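# Carry foam block from desk to recessed far shelf

## Task

Pick up the small foam block lying on the desk and set it down on a shelf belonging to the shelving section at the far end of the aisle that is set back deeper than the other sections; it must rest directly on the shelf board, not on top of a carton, and the robot must not topple or finish leaning.

## Robot and tools

ROBOT. A Hello Robot Stretch 4 with a single arm: an omni-wheeled base, a lift that rides up a mast, and a telescoping arm reaching forward, ending in a wrist (yaw, pitch, roll) and a two-finger gripper. Height about 1.6 m; the base rim lies within 0.23 m of the base origin. Cameras: head_camera, head_left_camera, head_right_camera (fisheye pair) and wrist_camera.

FRAMES. Base frame: origin on the floor beneath the base centre, x forward, y left, z up, metres. hand_pose is reported in it (a point between open fingertips; may be somewhat off). Odometry frame = base frame at scene start; base_odometry counts wheel rotation only, so slip looks like travel. Heading in rad, left positive, -3.142 to 3.142.

move. Sends one action; always include "blocking": false (true or missing is refused). It returns within about half a second while motion continues. "cameras" picks which images come back (omitted, null or ["all"] = all; [] = none). An action holds "base", "joints" or both, plus optional "speeds", "pace", "contact_limits"; or "end_of_arm" by itself. An empty move just reports state.
- base: a relative offset from where the base last reported itself, in the base frame. {"translate_m": d} straight, forward positive, -2 to 2 m. {"strafe_m": d} sideways, left positive, -2 to 2 m. {"rotate_rad": d} spin in place, counter-clockwise positive, -3.2 to 3.2. translate_m and strafe_m may be combined (straight-line drive, no turning); rotate_rad goes alone.
- joints: one dict for the single arm, absolute targets by name: lift_m 0 to 1.2 m; arm_m 0 to 0.55 m (extension); wrist_yaw_rad -1.134 to 4.276 (0 ahead, positive left, 3.14 tucked back; beyond 3.4 the arm may obstruct); wrist_pitch_rad -1.117 to 4.259 (0 level, 1.57 pointing down); wrist_roll_rad -1.117 to 4.259 (0 fingers level, positive clockwise viewed from behind); gripper_m -0.038 to 0.141 m fingertip gap (up to 0.015 error; -0.02 or less means fingers squeeze each other). Out-of-range joint targets are clipped and noted; other bad values refuse the call; unknown keys make it invalid.
- pace: "slow", "default", "fast", "max". Base 0.1/0.3/0.4/0.6 m/s and 1/2/3/4 rad/s; lift 0.15/0.3/0.4/0.5 m/s; arm 0.1/0.4/0.6/0.7 m/s; wrist always 1.82 rad/s. A raised lift (above 0.2) slows the base, down to 0.3 m/s and 1 rad/s at full height.
- speeds: per-joint top speed (not gripper_m), capped at max.
- contact_limits: 0 (gentlest) to 1 for arm_m, lift_m, translate_m, strafe_m, rotate_rad, given only next to that same command; default 0.5. A base limit persists until the next base action. Even at 0 the arm needs 15-40 N to stop; for a soft press use 0 and aim 1-3 mm beyond contact.
- end_of_arm: "enable_torque" re-powers wrist/gripper motors that shut off.
Motions in an action begin together. A later move overrides only what it names. A joint omitted after finishing may still strain toward its old goal. Any action is cut off after about 14 s (time_out).

wait(seconds 0-10, cameras): lets time pass, returns state and images; ends early once everything is still. wait(0) shows the running move under "earlier move".
stop(cameras): brakes all your motions; braked ones read "stopped" and hold. It also re-brakes wheels left slack; a "stop:" line says if they hold.
zoom_image(camera, region [x0,y0,x1,y1] pixels, top-left origin, at most 504x504): closer view of that camera's latest image.
finished_scene(scene: the current scene's number): ends the scene for good; the goal must hold without the robot. Its result carries the next task; if resuming after a summary, send an empty move first.

RESULTS. "move" reads done or the worst status. Statuses: done; moving; off_target (rested short, may still push); contact_stop (blocked, goes slack); time_out (target dropped); limit_stop_at_own_body; limit_stop_at_tilt (lean above 6 degrees: lift, arm, wheels slack until it eases); torque_fault (motor limp until enable_torque). An uncommanded stop, a refused call, or a stop blocking the request cancels the rest of that reply's move/wait/finished_scene calls. on_its_own lists unrequested behaviour ("held at" = target). lidar_m: 12 ranges in 30-degree sectors, first straight ahead, counter-clockwise (4th left, 7th back, 10th right); "-" = nothing or closer than 0.25 m; sees roughly 0.15 m to robot height, misses glass and thin legs. wrist_depth_mm: 7x7 grid of median depths, 100-2000 mm, "-" unknown. base_tilt in degrees (forward, right), about 3 degree bias. turned_by_wheels vs turned_by_imu differing over 0.1 rad in a move signals a bump or slip. motor_effort in percent with peak in brackets; servo_current in mA; the "pictures" line orders images.

GRIPPING. Close to more than 0.015 below the object's width; about 0.06 below resists tugs (things may occasionally jerk a held item). Neither the reading nor done proves a grasp; look for a rise in gripper servo_current. Fingertips jammed on a surface can spring apart while lifting.

AVOID. Self-collision: gripper over base with lift below about 0.2 (0.45 pointing down); pitch below -0.2 with roll below -0.4 or above 4; yaw+pitch below about -1.1; when folded back (yaw above 2.7, the start pose) even small tilts or rolls. With arm above 0.1, yaw+pitch below -1.4 or yaw above 3.4 can press the wrist on the arm. Retracting the arm with lift under 0.05 can hit the base. At "max", lift targets below 0.02 or above 1.18 risk a stop. Tipping: avoid driving, turning or braking with a heavy load and arm beyond 0.2, and steady hard pushes, especially with the gripper high. Avoid drops, slams, hard hits, releasing moving items, and shoving the gripper into things with the base (torque faults). A slack lift sags and slack wheels roll until commanded again.

Each tool is called after "Request:" in YAML: its name, and indented under it one key for each argument.

## Session

Request:
move:

Scene clock: 0.00 s.
base_odometry: x=+0.000 y=+0.000 heading=+0.000
turned_by_wheels: +0.000
turned_by_imu: +0.000
base_tilt: forward=+0.4 right=+1.5
lidar_m: 0.98 0.98 1.13 1.93 1.07 1.58 2.71 2.70 1.20 0.99 0.99 1.15
base_status: not commanded
joint_positions: lift_m=+0.140 arm_m=+0.002 wrist_yaw_rad=+3.046 wrist_pitch_rad=+0.002 wrist_roll_rad=+0.000 gripper_m=+0.056
joint_status: not commanded
measured_speeds: all 0
motor_effort: lift_m=+20 arm_m=-4 wheel_0=+0 wheel_1=+0 wheel_2=+0
servo_current: wrist_yaw_rad=33 wrist_pitch_rad=33 wrist_roll_rad=26 gripper_m=46
hand_pose: x=-0.1056 y=+0.1144 z=+0.3181 quat_wxyz=(+0.048, -0.001, +0.000, +0.999) (m; base frame)
wrist_depth_mm: 136 139 - - - - - / 114 140 - - 1983 - - / 123 150 - - - - - / 137 192 - - 1983 - - / - - - - 1808 1808 - / 1118 1138 196 1008 1078 1205 - / 798 723 831 152 759 866 854
pictures: head_camera, head_left_camera, head_right_camera, wrist_camera

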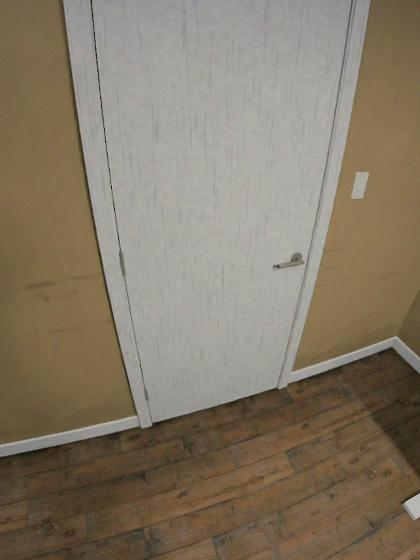

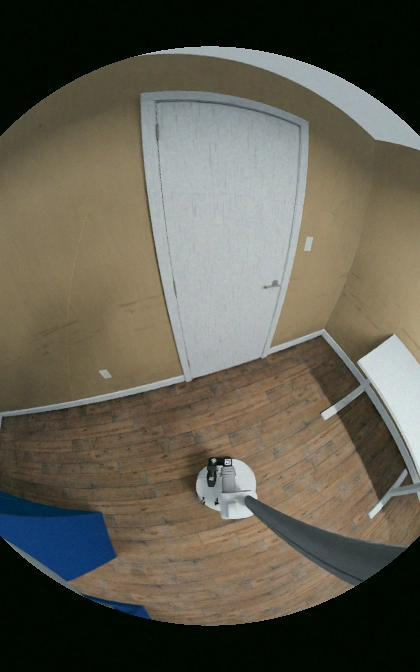

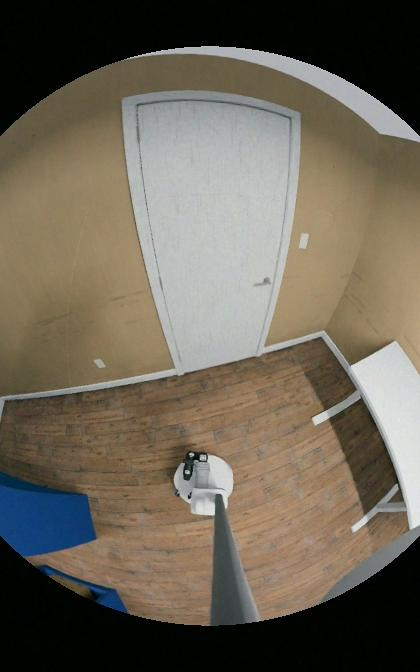

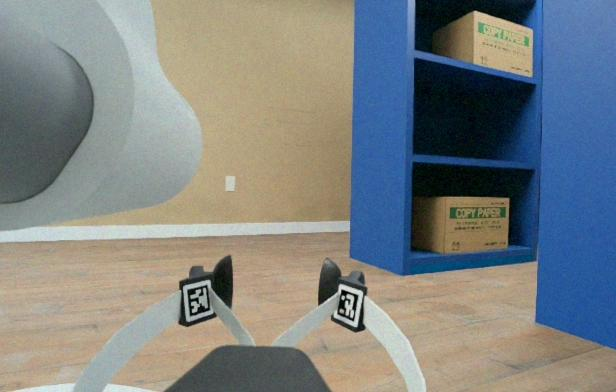

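Request:
move:
  base: {"rotate_rad": -1.57}
  pace: "fast"
  blocking: false
  cameras: []

Request:
wait:
  seconds: 2

Scene clock: 4.40 s.
move: moving
base_odometry: x=+0.000 y=+0.000 heading=-0.392
turned_by_wheels: -0.392
turned_by_imu: -0.386
base_tilt: forward=+0.4 right=+1.4
lidar_m: 1.10 0.97 1.02 1.27 1.10 1.09 1.60 2.69 2.72 1.10 0.97 1.01
base_status: rotate_rad moving
joint_positions: lift_m=+0.140 arm_m=+0.002 wrist_yaw_rad=+3.046 wrist_pitch_rad=+0.002 wrist_roll_rad=+0.000 gripper_m=+0.056
joint_status: not commanded
measured_speeds: translate_m=+0.001 strafe_m=-0.001 rotate_rad=-1.484 lift_m=+0.000 arm_m=+0.000 wrist_yaw_rad=+0.000 wrist_pitch_rad=+0.000 wrist_roll_rad=+0.000
motor_effort: lift_m=+20(20) arm_m=-4(4) wheel_0=+7(8) wheel_1=+9(9) wheel_2=+8(10)
servo_current: wrist_yaw_rad=39(46) wrist_pitch_rad=39(52) wrist_roll_rad=26(33) gripper_m=39(52)
hand_pose: x=-0.1056 y=+0.1144 z=+0.3181 quat_wxyz=(+0.048, -0.001, +0.000, +0.999) (m; base frame)
wrist_depth_mm: 136 139 - - - - - / 113 140 - - - - - / 121 147 1983 - - - - / 137 188 - - - - - / 1983 - - 1921 - - 960 / 1098 1138 196 991 186 - 991 / 798 715 831 153 750 866 854
pictures: none
No camera images: "cameras" was empty.

Scene clock: 5.63 s.
earlier move: done
base_odometry: x=+0.000 y=+0.000 heading=-1.570
turned_by_wheels: -1.178
turned_by_imu: -1.164
base_tilt: forward=+0.4 right=+1.5
lidar_m: 0.98 0.95 1.15 1.00 0.98 1.19 2.01 1.08 1.56 2.69 2.71 1.15
base_status: done
joint_positions: lift_m=+0.140 arm_m=+0.002 wrist_yaw_rad=+3.046 wrist_pitch_rad=+0.002 wrist_roll_rad=+0.000 gripper_m=+0.056
joint_status: not commanded
measured_speeds: all 0
motor_effort: lift_m=+20(20) arm_m=-4(4) wheel_0=+3(8) wheel_1=-1(10) wheel_2=+0(10)
servo_current: wrist_yaw_rad=33(46) wrist_pitch_rad=39(52) wrist_roll_rad=26(33) gripper_m=39(52)
hand_pose: x=-0.1056 y=+0.1144 z=+0.3181 quat_wxyz=(+0.048, -0.001, +0.000, +0.999) (m; base frame)
wrist_depth_mm: 135 140 - - - - - / 115 140 - - - - - / 122 153 - - - - - / 138 205 - - - - - / - - - - - - - / 1008 1042 196 991 190 1098 - / 798 723 831 152 750 866 798
wait: 1.23 of 2 s (the move ended)
pictures: head_camera, head_left_camera, head_right_camera, wrist_camera
camera_calibration:
wrist_camera: T_world_to_cam=[[0.142551, 0.98883, 0.0435186, -0.134677], [0.0286927, 0.0398208, -0.998795, 0.369213], [-0.989371, 0.143628, -0.0226957, 0.11596], [0, 0, 0, 1]] pos_world=[0.123332, 0.101815, 0.377261]

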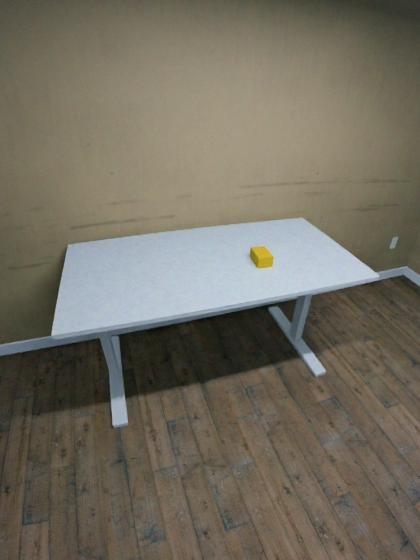

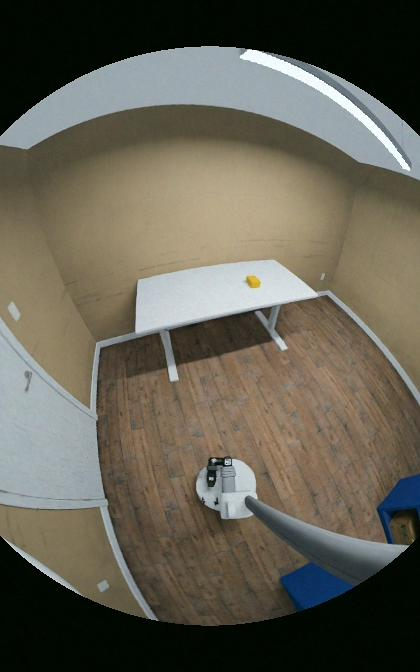

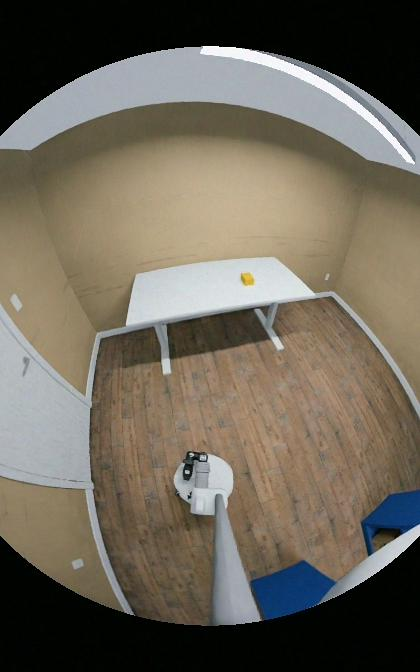

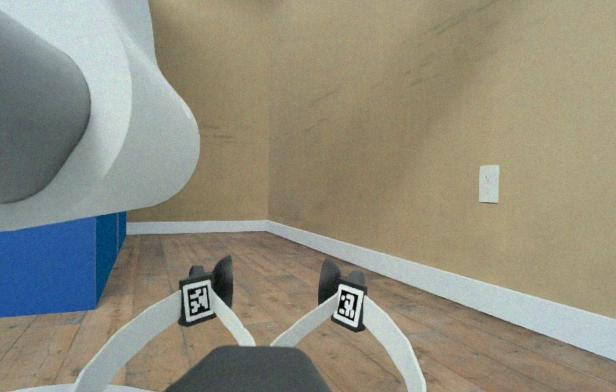

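Request:
move:
  base: {"translate_m": 0.45, "strafe_m": -0.3}
  joints: {"lift_m": 0.95, "wrist_yaw_rad": 0, "wrist_pitch_rad": 0.6, "gripper_m": 0.12}
  pace: "fast"
  blocking: false
  cameras: ["head_camera"]

Request:
zoom_image:
  camera: "head_camera"
  region: [180, 200, 340, 320]

Request:
wait:
  seconds: 2.5

Scene clock: 59.70 s.
move: limit_stop_at_own_body
base_odometry: x=-0.032 y=-0.048 heading=-1.570
turned_by_wheels: +0.000
turned_by_imu: -0.001
base_tilt: forward=+0.3 right=+1.5
lidar_m: 0.96 0.96 1.18 1.04 1.04 1.22 2.11 1.11 1.59 2.66 2.65 1.11
base_status: translate_m moving; strafe_m moving
joint_positions: lift_m=+0.169 arm_m=+0.002 wrist_yaw_rad=+2.683 wrist_pitch_rad=+0.380 wrist_roll_rad=+0.000 gripper_m=+0.076
joint_status: lift_m limit_stop_at_own_body; wrist_yaw_rad limit_stop_at_own_body; wrist_pitch_rad limit_stop_at_own_body; gripper_m moving
measured_speeds: translate_m=+0.186 strafe_m=-0.124 rotate_rad=+0.004 lift_m=+0.000 arm_m=+0.000 wrist_yaw_rad=+0.015 wrist_pitch_rad=+0.000 wrist_roll_rad=+0.000
on_its_own: wrist_yaw_rad is held at +2.688, not at your +0.000, since a limit_stop_at_own_body; wrist_pitch_rad is held at +0.377, not at your +0.600, since a limit_stop_at_own_body; lift_m is slack since a limit_stop_at_own_body (your +0.950 is given up); arm_m is slack since a limit_stop_at_own_body
motor_effort: lift_m=+20(27) arm_m=-3(4) wheel_0=+11(12) wheel_1=-2(7) wheel_2=-12(12)
servo_current: wrist_yaw_rad=26(156) wrist_pitch_rad=52(78) wrist_roll_rad=33(39) gripper_m=72(104)
hand_pose: x=-0.0283 y=+0.1969 z=+0.2398 quat_wxyz=(+0.223, -0.184, +0.043, +0.956) (m; base frame)
wrist_depth_mm: - - - - - - - / - - - - - - - / 1499 1499 1499 1366 - - - / 931 960 960 991 991 946 - / 691 707 723 723 732 741 741 / 235 229 199 564 197 580 580 / 200 184 206 - 455 477 492
pictures: head_camera

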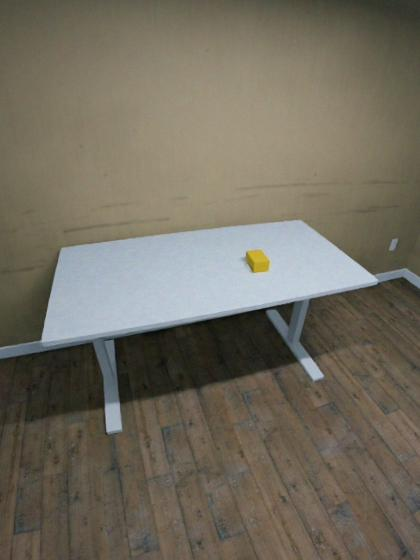

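Scaled by 3.150 from the camera's 420x560 image, which has a finer 1200x1600 frame.

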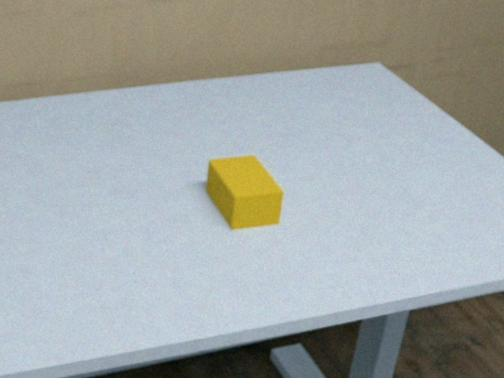

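not run: a stop that you did not command came earlier in this reply.

Request:
move:
  joints: {"lift_m": 0.95, "gripper_m": 0.12}
  pace: "fast"
  blocking: false
  cameras: []

Request:
wait:
  seconds: 1.5
  cameras: []

Request:
move:
  joints: {"wrist_yaw_rad": 0, "wrist_pitch_rad": 0.6}
  pace: "fast"
  blocking: false
  cameras: []

Request:
wait:
  seconds: 2.5

Scene clock: 66.13 s.
earlier move: limit_stop_at_own_body
move: moving
base_odometry: x=-0.300 y=-0.450 heading=-1.570
turned_by_wheels: +0.000
turned_by_imu: -0.002
base_tilt: forward=+0.3 right=+1.4
lidar_m: 0.64 0.62 0.75 1.41 1.40 1.68 1.43 1.42 1.61 2.29 2.27 0.74
base_status: done
joint_positions: lift_m=+0.234 arm_m=+0.002 wrist_yaw_rad=+2.685 wrist_pitch_rad=+0.380 wrist_roll_rad=+0.000 gripper_m=+0.120
joint_status: lift_m moving; wrist_yaw_rad limit_stop_at_own_body (moved -0.362 of -3.046); wrist_pitch_rad limit_stop_at_own_body (moved +0.378 of +0.598); the others done
measured_speeds: translate_m=+0.000 strafe_m=+0.000 rotate_rad=+0.000 lift_m=+0.248 arm_m=+0.000 wrist_yaw_rad=+0.000 wrist_pitch_rad=+0.000 wrist_roll_rad=+0.000
on_its_own: wrist_yaw_rad is held at +2.688, not at your +0.000, since a limit_stop_at_own_body; wrist_pitch_rad is held at +0.377, not at your +0.600, since a limit_stop_at_own_body; arm_m is slack since a limit_stop_at_own_body
motor_effort: lift_m=+26(27) arm_m=-3(3) wheel_0=+0(0) wheel_1=-1(2) wheel_2=+2(2)
servo_current: wrist_yaw_rad=33(39) wrist_pitch_rad=39(52) wrist_roll_rad=26(33) gripper_m=46(52)
hand_pose: x=-0.0286 y=+0.1966 z=+0.3048 quat_wxyz=(+0.222, -0.184, +0.043, +0.956) (m; base frame)
wrist_depth_mm: - - - - - - - / - - - - - - - / 1661 1708 1708 1808 1537 - - / 1098 1118 1098 1138 1160 1182 1118 / 798 820 831 831 854 854 878 / 640 220 597 683 197 668 676 / 274 263 285 143 544 544 549
pictures: none
No camera images: "cameras" was empty.

Scene clock: 67.63 s.
earlier move: moving
base_odometry: x=-0.300 y=-0.450 heading=-1.570
turned_by_wheels: +0.000
turned_by_imu: +0.000
base_tilt: forward=+0.3 right=+1.4
lidar_m: 0.63 0.65 0.76 1.40 1.40 1.64 1.41 1.41 1.63 2.29 2.28 0.76
base_status: done
joint_positions: lift_m=+0.812 arm_m=+0.002 wrist_yaw_rad=+2.685 wrist_pitch_rad=+0.380 wrist_roll_rad=+0.000 gripper_m=+0.120
joint_status: lift_m moving; wrist_yaw_rad limit_stop_at_own_body (moved -0.362 of -3.046); wrist_pitch_rad limit_stop_at_own_body (moved +0.378 of +0.598); the others done
measured_speeds: translate_m=+0.000 strafe_m=+0.000 rotate_rad=+0.000 lift_m=+0.380 arm_m=+0.000 wrist_yaw_rad=+0.000 wrist_pitch_rad=+0.000 wrist_roll_rad=+0.000
on_its_own: wrist_yaw_rad is held at +2.688, not at your +0.000, since a limit_stop_at_own_body; wrist_pitch_rad is held at +0.377, not at your +0.600, since a limit_stop_at_own_body; arm_m is slack since a limit_stop_at_own_body
motor_effort: lift_m=+27(28) arm_m=-3(4) wheel_0=+0(0) wheel_1=-1(2) wheel_2=+2(2)
servo_current: wrist_yaw_rad=33(46) wrist_pitch_rad=46(52) wrist_roll_rad=33(33) gripper_m=46(52)
hand_pose: x=-0.0286 y=+0.1966 z=+0.8834 quat_wxyz=(+0.222, -0.184, +0.043, +0.956) (m; base frame)
wrist_depth_mm: - - - - - - - / - - - - - - - / - - - - - - - / - - - - - - - / - 1863 1921 1983 1756 - - / 1430 220 1397 1576 198 1464 - / 1255 1182 1281 152 1281 1255 1281
wait: 1.50 s; no rest
pictures: none
No camera images: "cameras" was empty.

Scene clock: 68.13 s.
move: moving
base_odometry: x=-0.300 y=-0.450 heading=-1.570
turned_by_wheels: +0.000
turned_by_imu: +0.000
base_tilt: forward=+0.3 right=+1.4
lidar_m: 0.63 0.63 0.75 1.41 1.41 1.66 1.41 1.40 1.64 2.29 2.28 0.74
base_status: not commanded
joint_positions: lift_m=+0.935 arm_m=+0.002 wrist_yaw_rad=+2.035 wrist_pitch_rad=+0.599 wrist_roll_rad=+0.000 gripper_m=+0.120
joint_status: lift_m moving; wrist_yaw_rad moving; wrist_pitch_rad moving
measured_speeds: translate_m=+0.000 strafe_m=+0.000 rotate_rad=+0.000 lift_m=+0.129 arm_m=+0.000 wrist_yaw_rad=-1.816 wrist_pitch_rad=+0.002 wrist_roll_rad=+0.000
on_its_own: arm_m is slack since a limit_stop_at_own_body
motor_effort: lift_m=+25(26) arm_m=-3(3) wheel_0=+0(0) wheel_1=-1(1) wheel_2=+2(2)
servo_current: wrist_yaw_rad=104(124) wrist_pitch_rad=46(72) wrist_roll_rad=26(33) gripper_m=46(52)
hand_pose: x=+0.1448 y=+0.2521 z=+0.9506 quat_wxyz=(+0.502, -0.251, +0.155, +0.813) (m; base frame)
wrist_depth_mm: - - - - - - - / - - - - - - - / - - - - - - - / 1921 1921 1921 1863 - - - / 1576 1618 1618 1618 1661 1618 1576 / 1336 219 1281 1430 197 1397 1430 / 1182 1138 1205 143 1205 1205 1255
pictures: none
No camera images: "cameras" was empty.

Scene clock: 69.63 s.
earlier move: done
base_odometry: x=-0.300 y=-0.450 heading=-1.570
turned_by_wheels: +0.000
turned_by_imu: +0.000
base_tilt: forward=+0.4 right=+1.4
lidar_m: 0.63 0.62 0.74 1.40 1.41 1.67 1.41 1.40 1.63 2.30 2.27 0.76
base_status: not commanded
joint_positions: lift_m=+0.950 arm_m=+0.002 wrist_yaw_rad=+0.003 wrist_pitch_rad=+0.599 wrist_roll_rad=+0.000 gripper_m=+0.120
joint_status: all done
measured_speeds: all 0
on_its_own: arm_m is slack since a limit_stop_at_own_body
motor_effort: lift_m=+24(26) arm_m=-3(4) wheel_0=+0(0) wheel_1=-1(1) wheel_2=+2(2)
servo_current: wrist_yaw_rad=39(130) wrist_pitch_rad=39(72) wrist_roll_rad=26(39) gripper_m=46(52)
hand_pose: x=+0.4116 y=-0.0866 z=+0.9651 quat_wxyz=(+0.955, -0.001, +0.295, +0.002) (m; base frame)
wrist_depth_mm: - - - - - - - / - - - - - - - / - - - - - - - / - - - - - 1863 1983 / - 1499 1576 1618 1661 1708 1708 / 1336 220 1281 1464 194 1430 1464 / 1160 1182 1229 143 1205 1229 1281
wait: 1.50 of 2.5 s (the move ended)
pictures: head_camera, head_left_camera, head_right_camera, wrist_camera
camera_calibration:
wrist_camera: T_world_to_cam=[[-0.0117032, -0.997947, 0.0629636, -0.165109], [-0.582288, -0.0443885, -0.81177, 1.07227], [0.812898, -0.0461632, -0.580573, 0.451412], [0, 0, 0, 1]] pos_world=[0.255487, -0.0963344, 1.14291]

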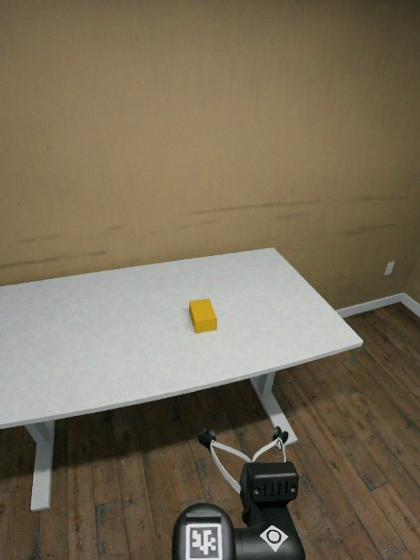

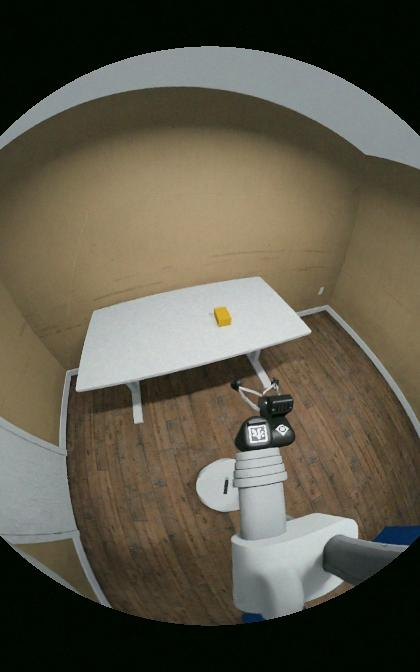

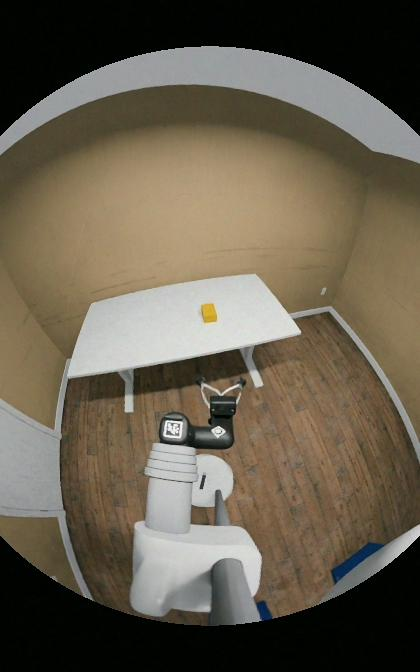

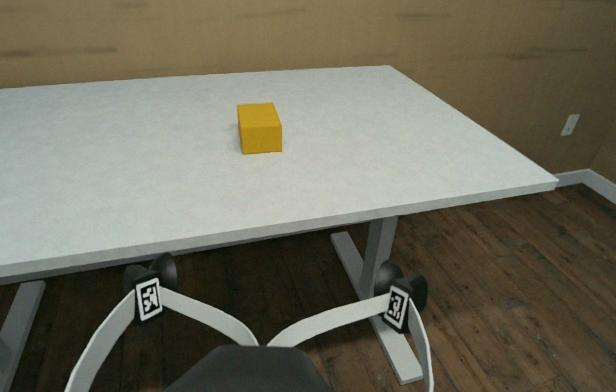

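Request:
move:
  base: {"rotate_rad": 0.2}
  joints: {"arm_m": 0.15, "lift_m": 0.88, "gripper_m": 0.135}
  pace: "fast"
  blocking: false
  cameras: []

Request:
wait:
  seconds: 1.5
  cameras: []

Request:
move:
  base: {"translate_m": 0.22, "strafe_m": -0.12}
  pace: "fast"
  blocking: false
  cameras: []

Request:
wait:
  seconds: 2.5
  cameras: ["head_camera", "wrist_camera"]

Scene clock: 109.33 s.
move: moving
base_odometry: x=-0.300 y=-0.450 heading=-1.394
turned_by_wheels: +0.176
turned_by_imu: +0.173
base_tilt: forward=+0.4 right=+1.5
lidar_m: 0.59 0.60 0.87 1.39 1.43 1.83 1.42 1.60 1.82 2.28 2.31 0.68
base_status: rotate_rad moving
joint_positions: lift_m=+0.894 arm_m=+0.081 wrist_yaw_rad=+0.003 wrist_pitch_rad=+0.600 wrist_roll_rad=+0.000 gripper_m=+0.132
joint_status: lift_m moving; arm_m moving; gripper_m moving
measured_speeds: translate_m=+0.000 strafe_m=+0.002 rotate_rad=+0.310 lift_m=-0.127 arm_m=+0.293 wrist_yaw_rad=+0.000 wrist_pitch_rad=+0.000 wrist_roll_rad=+0.000
motor_effort: lift_m=+12(21) arm_m=+8(8) wheel_0=-3(7) wheel_1=-2(6) wheel_2=-2(8)
servo_current: wrist_yaw_rad=33(39) wrist_pitch_rad=39(52) wrist_roll_rad=26(33) gripper_m=52(85)
hand_pose: x=+0.4899 y=-0.0867 z=+0.9099 quat_wxyz=(+0.955, +0.000, +0.295, +0.001) (m; base frame)
wrist_depth_mm: - - - - - - - / - - - - - - - / - - - - - - - / - - - - - - - / - - 1464 1499 1499 1537 1576 / 1255 195 1255 1366 202 1366 1366 / 1118 1118 1182 - 1182 1160 1182
pictures: none
No camera images: "cameras" was empty.

Scene clock: 110.13 s.
earlier move: done
base_odometry: x=-0.300 y=-0.450 heading=-1.370
turned_by_wheels: +0.024
turned_by_imu: +0.023
base_tilt: forward=+0.6 right=+1.4
lidar_m: 0.62 0.67 0.89 1.41 1.43 1.91 1.39 1.57 2.43 2.28 0.98 0.69
base_status: done
joint_positions: lift_m=+0.880 arm_m=+0.150 wrist_yaw_rad=+0.003 wrist_pitch_rad=+0.600 wrist_roll_rad=+0.000 gripper_m=+0.135
joint_status: all done
measured_speeds: all 0
motor_effort: lift_m=+14(21) arm_m=+6(9) wheel_0=-4(7) wheel_1=-1(6) wheel_2=+0(8)
servo_current: wrist_yaw_rad=39(46) wrist_pitch_rad=39(52) wrist_roll_rad=26(33) gripper_m=52(85)
hand_pose: x=+0.5591 y=-0.0867 z=+0.8959 quat_wxyz=(+0.955, +0.000, +0.295, +0.001) (m; base frame)
wrist_depth_mm: - - - - - - - / - - - - - - - / - - - - 569 - - / - - - - - - - / - - - - - - - / - 192 182 1255 200 1308 1336 / 1098 1098 1160 - 1160 1138 1182
wait: 0.80 of 1.5 s (the move ended)
pictures: none
No camera images: "cameras" was empty.

Scene clock: 110.63 s.
move: moving
base_odometry: x=-0.314 y=-0.497 heading=-1.370
turned_by_wheels: +0.000
turned_by_imu: +0.000
base_tilt: forward=+0.3 right=+1.4
lidar_m: 0.57 0.62 0.78 1.42 1.44 1.93 1.45 1.62 2.42 2.24 0.95 0.65
base_status: translate_m moving; strafe_m moving
joint_positions: lift_m=+0.880 arm_m=+0.150 wrist_yaw_rad=+0.003 wrist_pitch_rad=+0.600 wrist_roll_rad=+0.000 gripper_m=+0.135
joint_status: not commanded
measured_speeds: translate_m=+0.166 strafe_m=-0.088 rotate_rad=+0.001 lift_m=+0.000 arm_m=+0.000 wrist_yaw_rad=+0.000 wrist_pitch_rad=+0.000 wrist_roll_rad=+0.000
motor_effort: lift_m=+14(14) arm_m=+6(6) wheel_0=+11(11) wheel_1=+2(4) wheel_2=-10(10)
servo_current: wrist_yaw_rad=33(39) wrist_pitch_rad=46(52) wrist_roll_rad=26(33) gripper_m=52(52)
hand_pose: x=+0.5591 y=-0.0867 z=+0.8959 quat_wxyz=(+0.955, +0.000, +0.295, +0.001) (m; base frame)
wrist_depth_mm: - - - - - - - / - - - - - - - / - - - 539 539 - - / - - - - - - - / - - - - - - - / - 187 177 - 196 - 1308 / 1098 1078 1160 - 1160 1138 1182
pictures: none
No camera images: "cameras" was empty.

Scene clock: 112.03 s.
earlier move: done
base_odometry: x=-0.373 y=-0.690 heading=-1.370
turned_by_wheels: +0.000
turned_by_imu: -0.001
base_tilt: forward=+0.4 right=+1.4
lidar_m: 0.42 0.45 0.58 1.53 1.58 2.08 1.62 1.73 2.30 2.13 0.67 0.47
base_status: done
joint_positions: lift_m=+0.880 arm_m=+0.150 wrist_yaw_rad=+0.003 wrist_pitch_rad=+0.600 wrist_roll_rad=+0.000 gripper_m=+0.135
joint_status: not commanded
measured_speeds: all 0
motor_effort: lift_m=+14(14) arm_m=+6(6) wheel_0=-1(11) wheel_1=+2(4) wheel_2=+1(12)
servo_current: wrist_yaw_rad=39(46) wrist_pitch_rad=33(52) wrist_roll_rad=26(39) gripper_m=39(52)
hand_pose: x=+0.5591 y=-0.0867 z=+0.8959 quat_wxyz=(+0.955, +0.000, +0.295, +0.001) (m; base frame)
wrist_depth_mm: - - - - - - - / - - - - - - - / - - - - - - - / - - - 421 - - - / - - - 384 - - - / - 187 172 - 195 - - / - - - - - - -
wait: 1.40 of 2.5 s (the move ended)
pictures: head_camera, wrist_camera
camera_calibration:
wrist_camera: T_world_to_cam=[[-0.0120588, -0.997943, 0.0629649, -0.158912], [-0.582374, -0.044178, -0.81172, 1.10197], [0.812831, -0.0464575, -0.580643, 0.291398], [0, 0, 0, 1]] pos_world=[0.402987, -0.0963642, 1.0737]

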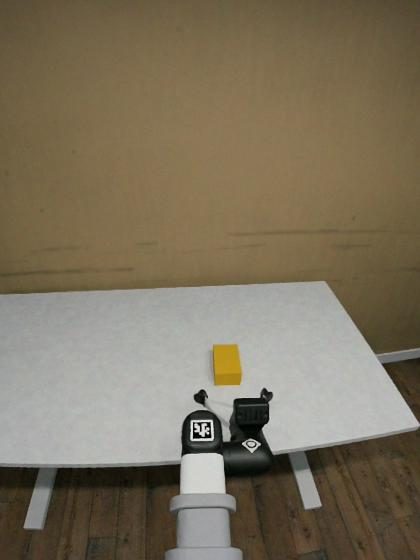

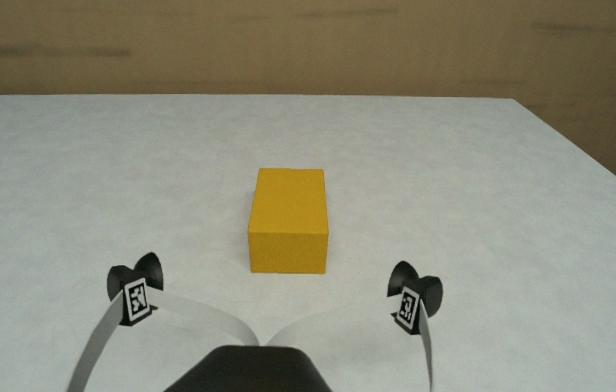

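Request:
move:
  joints: {"lift_m": 0.787, "arm_m": 0.33}
  speeds: {"arm_m": 0.2, "lift_m": 0.2}
  blocking: false
  cameras: []

Request:
wait:
  seconds: 2
  cameras: ["wrist_camera"]

Request:
move:
  joints: {"gripper_m": 0.02}
  blocking: false
  cameras: []

Request:
wait:
  seconds: 1.5
  cameras: ["wrist_camera", "head_camera"]

Scene clock: 131.40 s.
move: moving
base_odometry: x=-0.373 y=-0.690 heading=-1.370
turned_by_wheels: +0.000
turned_by_imu: -0.001
base_tilt: forward=+0.4 right=+1.4
lidar_m: 0.42 0.45 0.59 1.54 1.59 2.11 1.62 1.74 2.28 2.15 0.67 0.45
base_status: not commanded
joint_positions: lift_m=+0.841 arm_m=+0.202 wrist_yaw_rad=+0.003 wrist_pitch_rad=+0.600 wrist_roll_rad=+0.000 gripper_m=+0.135
joint_status: lift_m moving; arm_m moving
measured_speeds: translate_m=+0.000 strafe_m=+0.000 rotate_rad=+0.000 lift_m=-0.149 arm_m=+0.198 wrist_yaw_rad=+0.000 wrist_pitch_rad=+0.000 wrist_roll_rad=+0.000
motor_effort: lift_m=+12(14) arm_m=+8(8) wheel_0=-1(1) wheel_1=+2(2) wheel_2=+1(1)
servo_current: wrist_yaw_rad=33(46) wrist_pitch_rad=39(52) wrist_roll_rad=20(33) gripper_m=46(52)
hand_pose: x=+0.6115 y=-0.0867 z=+0.8567 quat_wxyz=(+0.955, +0.000, +0.295, +0.001) (m; base frame)
wrist_depth_mm: - - - - - - - / - - - - - - - / - - - - - - - / - - 353 355 - - - / - - 319 319 - - - / - 187 172 - 195 - - / - - - - - - -
pictures: none
No camera images: "cameras" was empty.

Scene clock: 132.60 s.
earlier move: done
base_odometry: x=-0.373 y=-0.690 heading=-1.370
turned_by_wheels: +0.000
turned_by_imu: +0.000
base_tilt: forward=+0.3 right=+1.4
lidar_m: 0.43 0.45 0.60 1.52 1.56 2.09 1.62 1.72 2.29 2.14 0.70 0.47
base_status: not commanded
joint_positions: lift_m=+0.787 arm_m=+0.330 wrist_yaw_rad=+0.003 wrist_pitch_rad=+0.600 wrist_roll_rad=+0.000 gripper_m=+0.135
joint_status: all done
measured_speeds: all 0
motor_effort: lift_m=+14(15) arm_m=+6(10) wheel_0=-1(1) wheel_1=+2(2) wheel_2=+1(1)
servo_current: wrist_yaw_rad=39(46) wrist_pitch_rad=46(52) wrist_roll_rad=20(33) gripper_m=46(59)
hand_pose: x=+0.7390 y=-0.0867 z=+0.8029 quat_wxyz=(+0.955, +0.000, +0.295, +0.001) (m; base frame)
wrist_depth_mm: - - - - - - - / - - - - - - - / - - - - - - - / - - 253 247 - - - / - - 210 212 - - - / - 186 183 186 197 - - / - - - 195 - - -
wait: 1.20 of 2 s (the move ended)
pictures: wrist_camera
camera_calibration:
wrist_camera: T_world_to_cam=[[-0.0120589, -0.997943, 0.062965, -0.150889], [-0.582375, -0.044178, -0.811719, 1.13134], [0.812831, -0.0464577, -0.580644, 0.0911384], [0, 0, 0, 1]] pos_world=[0.582962, -0.0963642, 0.980747]

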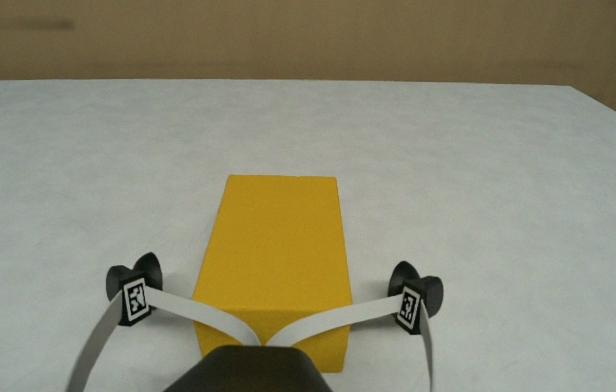

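Scene clock: 133.10 s.
move: moving
base_odometry: x=-0.373 y=-0.690 heading=-1.370
turned_by_wheels: +0.000
turned_by_imu: +0.000
base_tilt: forward=+0.4 right=+1.4
lidar_m: 0.43 0.45 0.59 1.50 1.58 2.08 1.63 1.71 2.33 2.13 0.67 0.47
base_status: not commanded
joint_positions: lift_m=+0.787 arm_m=+0.330 wrist_yaw_rad=+0.003 wrist_pitch_rad=+0.600 wrist_roll_rad=+0.000 gripper_m=+0.122
joint_status: gripper_m moving
measured_speeds: all 0
motor_effort: lift_m=+14(14) arm_m=+6(6) wheel_0=-1(1) wheel_1=+2(2) wheel_2=+1(1)
servo_current: wrist_yaw_rad=39(46) wrist_pitch_rad=39(46) wrist_roll_rad=26(33) gripper_m=111(111)
hand_pose: x=+0.7390 y=-0.0867 z=+0.8029 quat_wxyz=(+0.955, +0.000, +0.295, +0.001) (m; base frame)
wrist_depth_mm: - - - - - - - / - - - - - - - / - - - - - - - / - - 253 248 - - - / - - 210 211 - - - / - 189 182 186 190 - - / - - - 196 - - -
pictures: none
No camera images: "cameras" was empty.

Scene clock: 134.60 s.
earlier move: moving
base_odometry: x=-0.373 y=-0.690 heading=-1.370
turned_by_wheels: +0.000
turned_by_imu: +0.000
base_tilt: forward=+0.2 right=+1.3
lidar_m: 0.42 0.43 0.54 1.53 1.59 2.09 1.62 1.73 2.28 2.13 0.65 0.45
base_status: not commanded
joint_positions: lift_m=+0.787 arm_m=+0.330 wrist_yaw_rad=+0.003 wrist_pitch_rad=+0.600 wrist_roll_rad=+0.000 gripper_m=+0.021
joint_status: gripper_m moving
measured_speeds: all 0
motor_effort: lift_m=+14(14) arm_m=+6(6) wheel_0=-1(1) wheel_1=+2(2) wheel_2=+1(1)
servo_current: wrist_yaw_rad=33(46) wrist_pitch_rad=39(46) wrist_roll_rad=26(39) gripper_m=124(286)
hand_pose: x=+0.7390 y=-0.0867 z=+0.8029 quat_wxyz=(+0.955, +0.000, +0.295, +0.001) (m; base frame)
wrist_depth_mm: - - - - - - - / - - - - - - - / - - - - - - - / - - 227 238 - - - / - - 193 196 - - - / - 178 163 164 178 - - / - - 161 161 - - -
wait: 1.50 s; no rest
pictures: head_camera, wrist_camera
camera_calibration:
wrist_camera: T_world_to_cam=[[-0.0120523, -0.997943, 0.0629666, -0.150894], [-0.582461, -0.0441782, -0.811657, 1.13132], [0.812769, -0.0464579, -0.58073, 0.0912518], [0, 0, 0, 1]] pos_world=[0.582965, -0.0963642, 0.980738]

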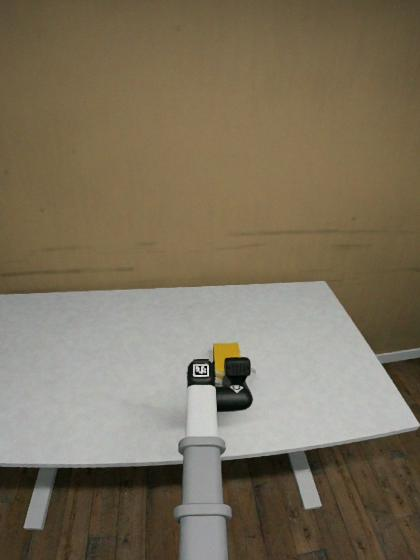

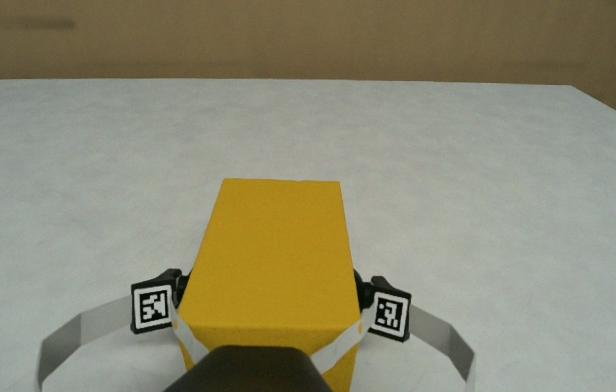

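Request:
move:
  joints: {"lift_m": 0.9}
  speeds: {"lift_m": 0.2}
  blocking: false
  cameras: []

Request:
wait:
  seconds: 0.8
  cameras: ["wrist_camera"]

Request:
move:
  joints: {"arm_m": 0.03}
  base: {"translate_m": -0.35}
  speeds: {"arm_m": 0.3}
  blocking: false
  cameras: []

Request:
wait:
  seconds: 2.5
  cameras: ["head_camera", "head_right_camera", "wrist_camera"]

Scene clock: 147.73 s.
earlier move: done
move: moving
base_odometry: x=-0.373 y=-0.690 heading=-1.370
turned_by_wheels: +0.000
turned_by_imu: -0.001
base_tilt: forward=+0.3 right=+1.3
lidar_m: 0.43 0.44 0.60 1.51 1.60 2.07 1.60 1.74 2.30 2.13 0.68 0.45
base_status: not commanded
joint_positions: lift_m=+0.826 arm_m=+0.330 wrist_yaw_rad=+0.003 wrist_pitch_rad=+0.600 wrist_roll_rad=+0.000 gripper_m=+0.021
joint_status: lift_m moving; the others done
measured_speeds: translate_m=+0.000 strafe_m=+0.000 rotate_rad=+0.000 lift_m=+0.149 arm_m=+0.000 wrist_yaw_rad=+0.000 wrist_pitch_rad=+0.000 wrist_roll_rad=+0.000
motor_effort: lift_m=+27(27) arm_m=+6(6) wheel_0=-1(1) wheel_1=+2(2) wheel_2=+1(1)
servo_current: wrist_yaw_rad=39(39) wrist_pitch_rad=33(52) wrist_roll_rad=33(39) gripper_m=124(130)
hand_pose: x=+0.7390 y=-0.0867 z=+0.8413 quat_wxyz=(+0.955, +0.000, +0.295, +0.001) (m; base frame)
wrist_depth_mm: - - - - - - - / - - - - - - - / - - - - - - - / - - 226 238 - - - / - - 193 196 - - - / - 177 163 164 178 - - / - - 161 161 - - -
pictures: none
No camera images: "cameras" was empty.

Scene clock: 148.53 s.
earlier move: moving
base_odometry: x=-0.373 y=-0.690 heading=-1.370
turned_by_wheels: +0.000
turned_by_imu: +0.000
base_tilt: forward=+0.4 right=+1.3
lidar_m: 0.43 0.45 0.60 1.52 1.59 2.11 1.63 1.72 2.31 2.14 0.69 0.47
base_status: not commanded
joint_positions: lift_m=+0.900 arm_m=+0.330 wrist_yaw_rad=+0.003 wrist_pitch_rad=+0.600 wrist_roll_rad=+0.000 gripper_m=+0.021
joint_status: lift_m moving; the others done
measured_speeds: all 0
motor_effort: lift_m=+24(27) arm_m=+6(6) wheel_0=-1(1) wheel_1=+2(2) wheel_2=+1(1)
servo_current: wrist_yaw_rad=33(46) wrist_pitch_rad=39(65) wrist_roll_rad=26(39) gripper_m=117(130)
hand_pose: x=+0.7390 y=-0.0867 z=+0.9150 quat_wxyz=(+0.955, +0.000, +0.295, +0.001) (m; base frame)
wrist_depth_mm: - - - - - - - / - - - - - - - / - - - - - - - / - - 227 238 - - - / - - 193 196 - - - / - 177 163 164 179 - - / - - 161 161 - - -
wait: 0.80 s; no rest
pictures: wrist_camera
camera_calibration:
wrist_camera: T_world_to_cam=[[-0.012046, -0.997943, 0.062968, -0.157958], [-0.582543, -0.0441783, -0.811599, 1.22231], [0.812711, -0.0464581, -0.580812, 0.156481], [0, 0, 0, 1]] pos_world=[0.582969, -0.0963642, 1.09285]

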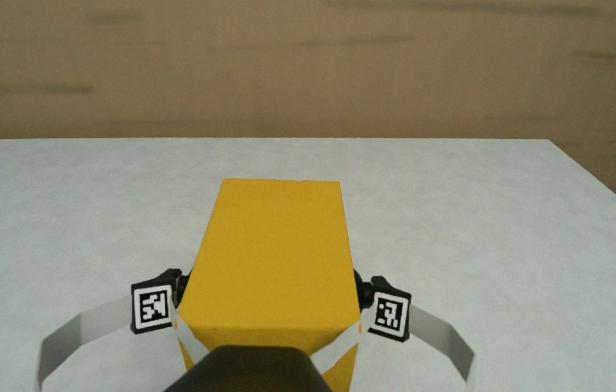

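Scene clock: 149.03 s.
move: moving
base_odometry: x=-0.380 y=-0.658 heading=-1.370
turned_by_wheels: +0.000
turned_by_imu: +0.000
base_tilt: forward=+0.3 right=+1.3
lidar_m: 0.44 0.49 0.61 1.52 1.57 2.05 1.59 1.68 2.29 2.15 0.72 0.48
base_status: translate_m moving
joint_positions: lift_m=+0.900 arm_m=+0.278 wrist_yaw_rad=+0.003 wrist_pitch_rad=+0.600 wrist_roll_rad=+0.000 gripper_m=+0.021
joint_status: lift_m moving; arm_m moving
measured_speeds: translate_m=-0.123 strafe_m=-0.001 rotate_rad=-0.006 lift_m=+0.000 arm_m=-0.198 wrist_yaw_rad=+0.000 wrist_pitch_rad=+0.000 wrist_roll_rad=+0.000
motor_effort: lift_m=+23(25) arm_m=-6(9) wheel_0=-7(7) wheel_1=-5(7) wheel_2=+9(10)
servo_current: wrist_yaw_rad=39(46) wrist_pitch_rad=46(52) wrist_roll_rad=20(33) gripper_m=117(124)
hand_pose: x=+0.6870 y=-0.0867 z=+0.9150 quat_wxyz=(+0.955, +0.000, +0.295, +0.001) (m; base frame)
wrist_depth_mm: - - - - - - - / - - - - - - - / - - - - - - - / - - 226 237 - - - / - - 192 195 - - - / - 177 163 164 178 - - / - - 161 161 - - -
pictures: none
No camera images: "cameras" was empty.

Scene clock: 151.43 s.
earlier move: done
base_odometry: x=-0.443 y=-0.347 heading=-1.370
turned_by_wheels: +0.000
turned_by_imu: +0.000
base_tilt: forward=+0.4 right=+1.3
lidar_m: 0.76 0.78 1.05 1.52 1.56 2.02 1.29 1.43 1.67 2.17 2.19 0.82
base_status: done
joint_positions: lift_m=+0.900 arm_m=+0.030 wrist_yaw_rad=+0.003 wrist_pitch_rad=+0.600 wrist_roll_rad=+0.000 gripper_m=+0.021
joint_status: all done
measured_speeds: all 0
motor_effort: lift_m=+24(26) arm_m=-6(10) wheel_0=-2(8) wheel_1=-1(7) wheel_2=+0(11)
servo_current: wrist_yaw_rad=39(46) wrist_pitch_rad=46(52) wrist_roll_rad=33(33) gripper_m=124(130)
hand_pose: x=+0.4394 y=-0.0867 z=+0.9150 quat_wxyz=(+0.955, +0.000, +0.295, +0.001) (m; base frame)
wrist_depth_mm: - - - - - - - / - - - - - - - / - - - - - - - / - - 226 238 1138 1808 - / 1576 1537 194 195 1576 1576 1618 / 1308 180 163 164 179 1336 1397 / 1078 1138 161 161 1138 1118 1205
wait: 2.40 of 2.5 s (the move ended)
pictures: head_camera, head_right_camera, wrist_camera
camera_calibration:
wrist_camera: T_world_to_cam=[[-0.0121144, -0.997942, 0.0629689, -0.161555], [-0.582585, -0.0441369, -0.81157, 1.04779], [0.812679, -0.0465165, -0.580852, 0.399995], [0, 0, 0, 1]] pos_world=[0.2834, -0.0963701, 1.09286]

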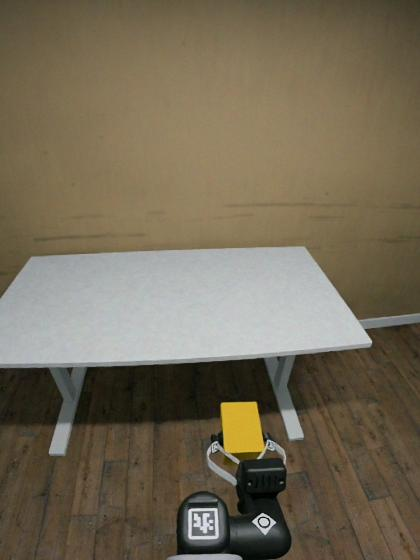

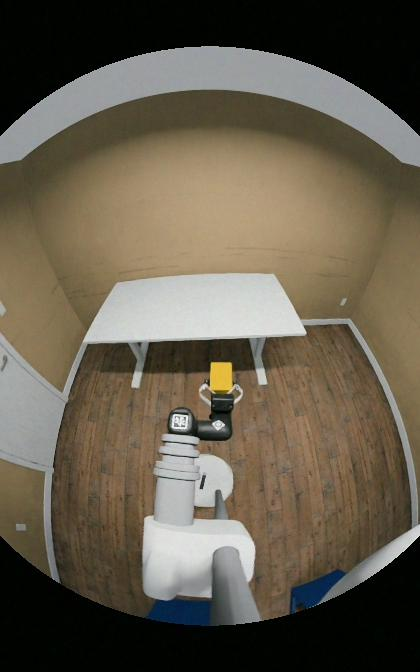

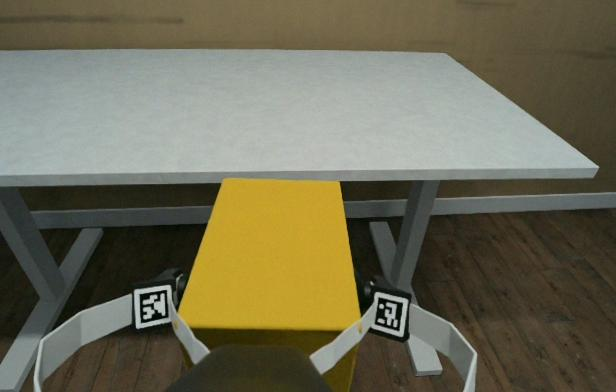

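Request:
move:
  base: {"rotate_rad": -3.14}
  pace: "fast"
  blocking: false
  cameras: []

Request:
wait:
  seconds: 5

Scene clock: 157.50 s.
move: moving
base_odometry: x=-0.443 y=-0.347 heading=-1.618
turned_by_wheels: -0.248
turned_by_imu: -0.245
base_tilt: forward=+0.4 right=+1.4
lidar_m: 0.77 0.77 0.88 1.52 1.50 1.74 1.29 1.28 1.41 2.19 2.17 0.94
base_status: rotate_rad moving
joint_positions: lift_m=+0.900 arm_m=+0.030 wrist_yaw_rad=+0.003 wrist_pitch_rad=+0.600 wrist_roll_rad=+0.000 gripper_m=+0.021
joint_status: not commanded
measured_speeds: translate_m=+0.001 strafe_m=+0.001 rotate_rad=-0.945 lift_m=+0.000 arm_m=+0.000 wrist_yaw_rad=+0.000 wrist_pitch_rad=+0.000 wrist_roll_rad=+0.000
motor_effort: lift_m=+24(24) arm_m=-6(6) wheel_0=+6(7) wheel_1=+7(8) wheel_2=+8(8)
servo_current: wrist_yaw_rad=33(46) wrist_pitch_rad=46(46) wrist_roll_rad=20(33) gripper_m=117(130)
hand_pose: x=+0.4394 y=-0.0867 z=+0.9150 quat_wxyz=(+0.955, +0.000, +0.295, +0.001) (m; base frame)
wrist_depth_mm: - - - - - - - / - - - - - - - / - - - - - - - / - - 227 238 1808 1921 1983 / 1464 1499 194 196 1576 1576 1618 / 1281 179 163 164 179 1366 1366 / 1098 1138 161 161 1160 1118 1205
pictures: none
No camera images: "cameras" was empty.

Scene clock: 160.00 s.
earlier move: done
base_odometry: x=-0.443 y=-0.347 heading=+1.773
turned_by_wheels: -2.891
turned_by_imu: -2.855
base_tilt: forward=+0.3 right=+1.4
lidar_m: 1.26 1.42 2.34 2.17 2.25 0.82 0.78 0.78 1.09 1.49 1.56 2.08
base_status: done
joint_positions: lift_m=+0.900 arm_m=+0.030 wrist_yaw_rad=+0.003 wrist_pitch_rad=+0.600 wrist_roll_rad=+0.000 gripper_m=+0.021
joint_status: not commanded
measured_speeds: all 0
motor_effort: lift_m=+23(24) arm_m=-6(6) wheel_0=+3(7) wheel_1=+3(10) wheel_2=+1(8)
servo_current: wrist_yaw_rad=26(46) wrist_pitch_rad=39(52) wrist_roll_rad=26(39) gripper_m=117(130)
hand_pose: x=+0.4394 y=-0.0867 z=+0.9151 quat_wxyz=(+0.955, +0.000, +0.295, +0.001) (m; base frame)
wrist_depth_mm: - - - - - - - / - - - - - - - / 1499 - - - - - - / 1499 1756 1756 238 1921 1983 1863 / - 1537 193 196 1618 1576 1661 / 1281 180 163 164 179 1430 1366 / 1078 1118 161 161 1182 1118 1205
wait: 2.50 of 5 s (the move ended)
pictures: head_camera, head_left_camera, head_right_camera, wrist_camera
camera_calibration:
wrist_camera: T_world_to_cam=[[-0.0121144, -0.997942, 0.0629691, -0.161558], [-0.582585, -0.044137, -0.81157, 1.04783], [0.812679, -0.0465166, -0.580852, 0.40001], [0, 0, 0, 1]] pos_world=[0.283411, -0.0963701, 1.0929]

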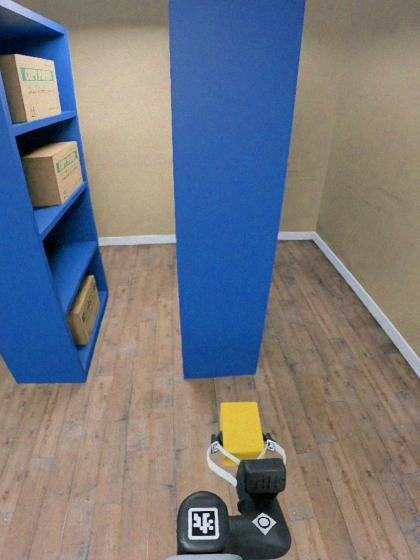

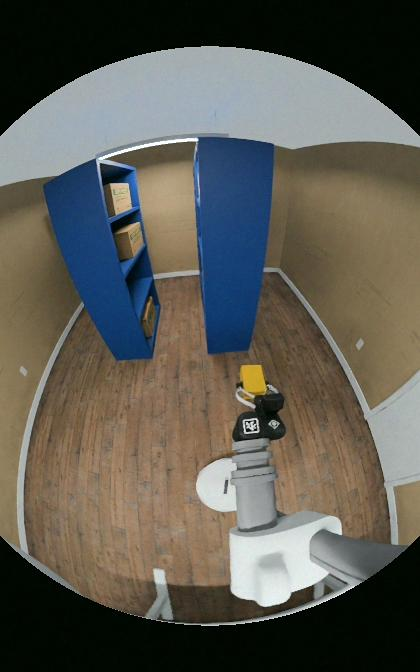

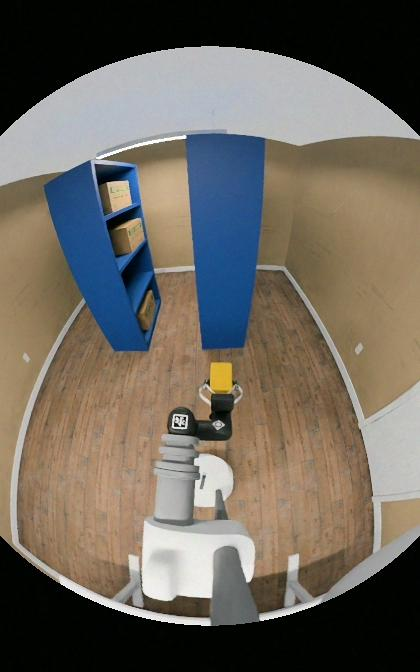

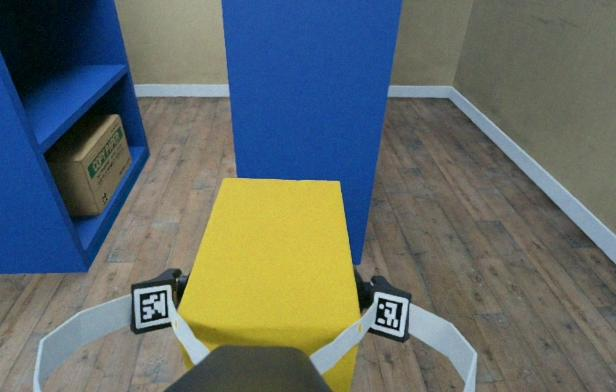

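Request:
move:
  base: {"translate_m": 0.25, "strafe_m": 0.4}
  pace: "fast"
  blocking: false
  cameras: []

Request:
wait:
  seconds: 4
  cameras: []

Request:
move:
  base: {"rotate_rad": 0.09}
  pace: "fast"
  blocking: false
  cameras: []

Request:
wait:
  seconds: 1.5
  cameras: ["head_camera", "head_left_camera", "head_right_camera"]

Scene clock: 183.60 s.
move: moving
base_odometry: x=-0.483 y=-0.332 heading=+1.773
turned_by_wheels: +0.000
turned_by_imu: -0.001
base_tilt: forward=+0.4 right=+1.4
lidar_m: 1.22 1.39 2.27 2.14 2.21 0.86 0.79 0.84 1.10 1.53 1.57 1.34
base_status: translate_m moving; strafe_m moving
joint_positions: lift_m=+0.900 arm_m=+0.030 wrist_yaw_rad=+0.003 wrist_pitch_rad=+0.600 wrist_roll_rad=+0.000 gripper_m=+0.021
joint_status: not commanded
measured_speeds: translate_m=+0.086 strafe_m=+0.135 rotate_rad=+0.001 lift_m=+0.000 arm_m=+0.000 wrist_yaw_rad=+0.000 wrist_pitch_rad=+0.000 wrist_roll_rad=+0.000
motor_effort: lift_m=+24(24) arm_m=-6(6) wheel_0=-6(7) wheel_1=+9(11) wheel_2=-6(7)
servo_current: wrist_yaw_rad=39(46) wrist_pitch_rad=33(52) wrist_roll_rad=26(33) gripper_m=117(124)
hand_pose: x=+0.4394 y=-0.0867 z=+0.9151 quat_wxyz=(+0.955, +0.000, +0.295, +0.001) (m; base frame)
wrist_depth_mm: - - - - - - - / - - - - - - - / 1499 1921 - - - - - / 1464 1708 1756 238 1983 1983 1921 / - 1537 194 195 1618 1576 1618 / 1281 180 163 164 179 1397 1366 / 1078 1118 161 162 1182 1098 1205
pictures: none
No camera images: "cameras" was empty.

Scene clock: 186.13 s.
earlier move: done
base_odometry: x=-0.885 y=-0.183 heading=+1.773
turned_by_wheels: +0.000
turned_by_imu: +0.001
base_tilt: forward=+0.2 right=+1.5
lidar_m: 1.14 1.03 1.91 1.80 1.87 1.98 1.00 1.07 1.44 1.87 1.95 1.06
base_status: done
joint_positions: lift_m=+0.900 arm_m=+0.030 wrist_yaw_rad=+0.003 wrist_pitch_rad=+0.600 wrist_roll_rad=+0.000 gripper_m=+0.021
joint_status: not commanded
measured_speeds: all 0
motor_effort: lift_m=+23(24) arm_m=-6(6) wheel_0=-1(8) wheel_1=+0(13) wheel_2=-1(8)
servo_current: wrist_yaw_rad=46(52) wrist_pitch_rad=26(59) wrist_roll_rad=26(33) gripper_m=117(130)
hand_pose: x=+0.4394 y=-0.0867 z=+0.9151 quat_wxyz=(+0.955, +0.000, +0.295, +0.001) (m; base frame)
wrist_depth_mm: - - - - 1255 - - / - - - - 1138 - - / - - - - - - - / - 1255 1430 240 - - 1983 / - - 193 196 - - 1618 / - 175 163 164 179 1336 1336 / 1098 1118 161 161 1182 1098 1205
wait: 2.53 of 4 s (the move ended)
pictures: none
No camera images: "cameras" was empty.

Scene clock: 186.63 s.
move: moving
base_odometry: x=-0.885 y=-0.183 heading=+1.863
turned_by_wheels: +0.090
turned_by_imu: +0.089
base_tilt: forward=+0.5 right=+1.5
lidar_m: 1.03 1.04 1.85 1.79 1.88 1.08 1.04 1.11 1.58 1.88 2.01 1.07
base_status: rotate_rad moving
joint_positions: lift_m=+0.900 arm_m=+0.030 wrist_yaw_rad=+0.003 wrist_pitch_rad=+0.600 wrist_roll_rad=+0.000 gripper_m=+0.021
joint_status: not commanded
measured_speeds: all 0
motor_effort: lift_m=+23(24) arm_m=-6(6) wheel_0=-2(6) wheel_1=-1(5) wheel_2=-1(7)
servo_current: wrist_yaw_rad=46(46) wrist_pitch_rad=26(52) wrist_roll_rad=26(33) gripper_m=111(124)
hand_pose: x=+0.4394 y=-0.0867 z=+0.9151 quat_wxyz=(+0.955, +0.000, +0.295, +0.001) (m; base frame)
wrist_depth_mm: - - - - 1537 - - / - - - - 1366 - - / - - - - 1537 - - / - - 1281 239 1366 - - / 1464 - 193 196 1336 - 1537 / 1281 176 163 164 179 - 1397 / 1098 1118 161 161 1182 1118 1205
pictures: none
No camera images: "cameras" was empty.

Scene clock: 186.93 s.
earlier move: done
base_odometry: x=-0.885 y=-0.183 heading=+1.863
turned_by_wheels: +0.000
turned_by_imu: +0.000
base_tilt: forward=+0.4 right=+1.4
lidar_m: 1.01 1.04 1.85 1.78 1.91 1.06 1.06 1.09 1.56 1.88 1.99 1.08
base_status: done
joint_positions: lift_m=+0.900 arm_m=+0.030 wrist_yaw_rad=+0.003 wrist_pitch_rad=+0.600 wrist_roll_rad=+0.000 gripper_m=+0.021
joint_status: not commanded
measured_speeds: all 0
motor_effort: lift_m=+24(24) arm_m=-6(6) wheel_0=-1(6) wheel_1=-1(5) wheel_2=-1(7)
servo_current: wrist_yaw_rad=33(46) wrist_pitch_rad=39(52) wrist_roll_rad=33(33) gripper_m=111(124)
hand_pose: x=+0.4394 y=-0.0867 z=+0.9151 quat_wxyz=(+0.955, +0.000, +0.295, +0.001) (m; base frame)
wrist_depth_mm: - - - - 1576 - - / - - - - 1366 - - / - - - - 1576 - - / - - 1255 240 1366 - - / 1464 - 193 195 1366 - 1576 / 1308 175 163 164 179 - 1366 / 1098 1138 161 161 1182 1118 1205
wait: 0.30 of 1.5 s (the move ended)
pictures: head_camera, head_left_camera, head_right_camera

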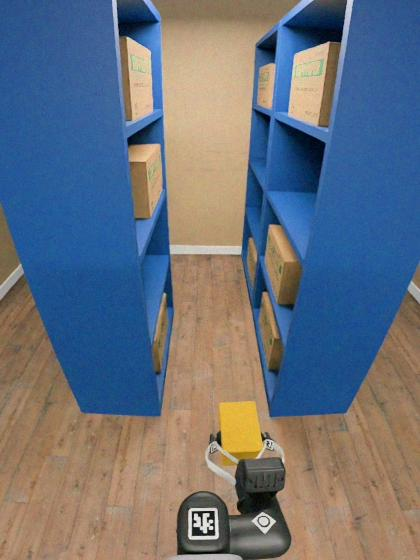

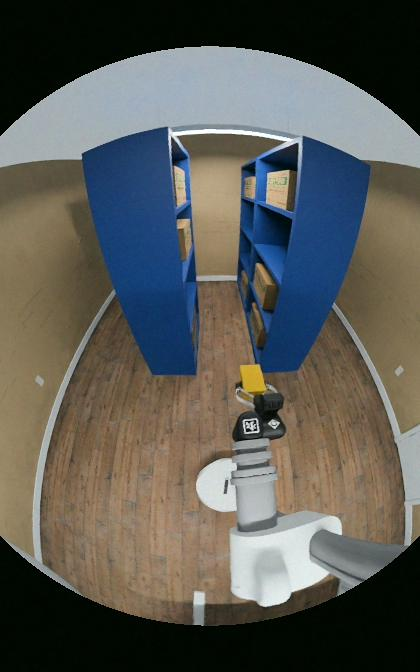

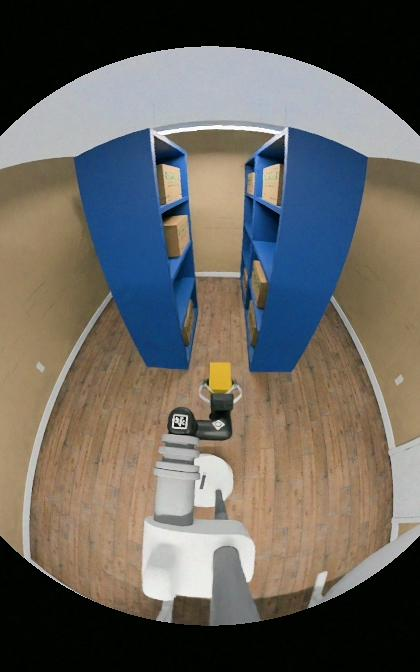

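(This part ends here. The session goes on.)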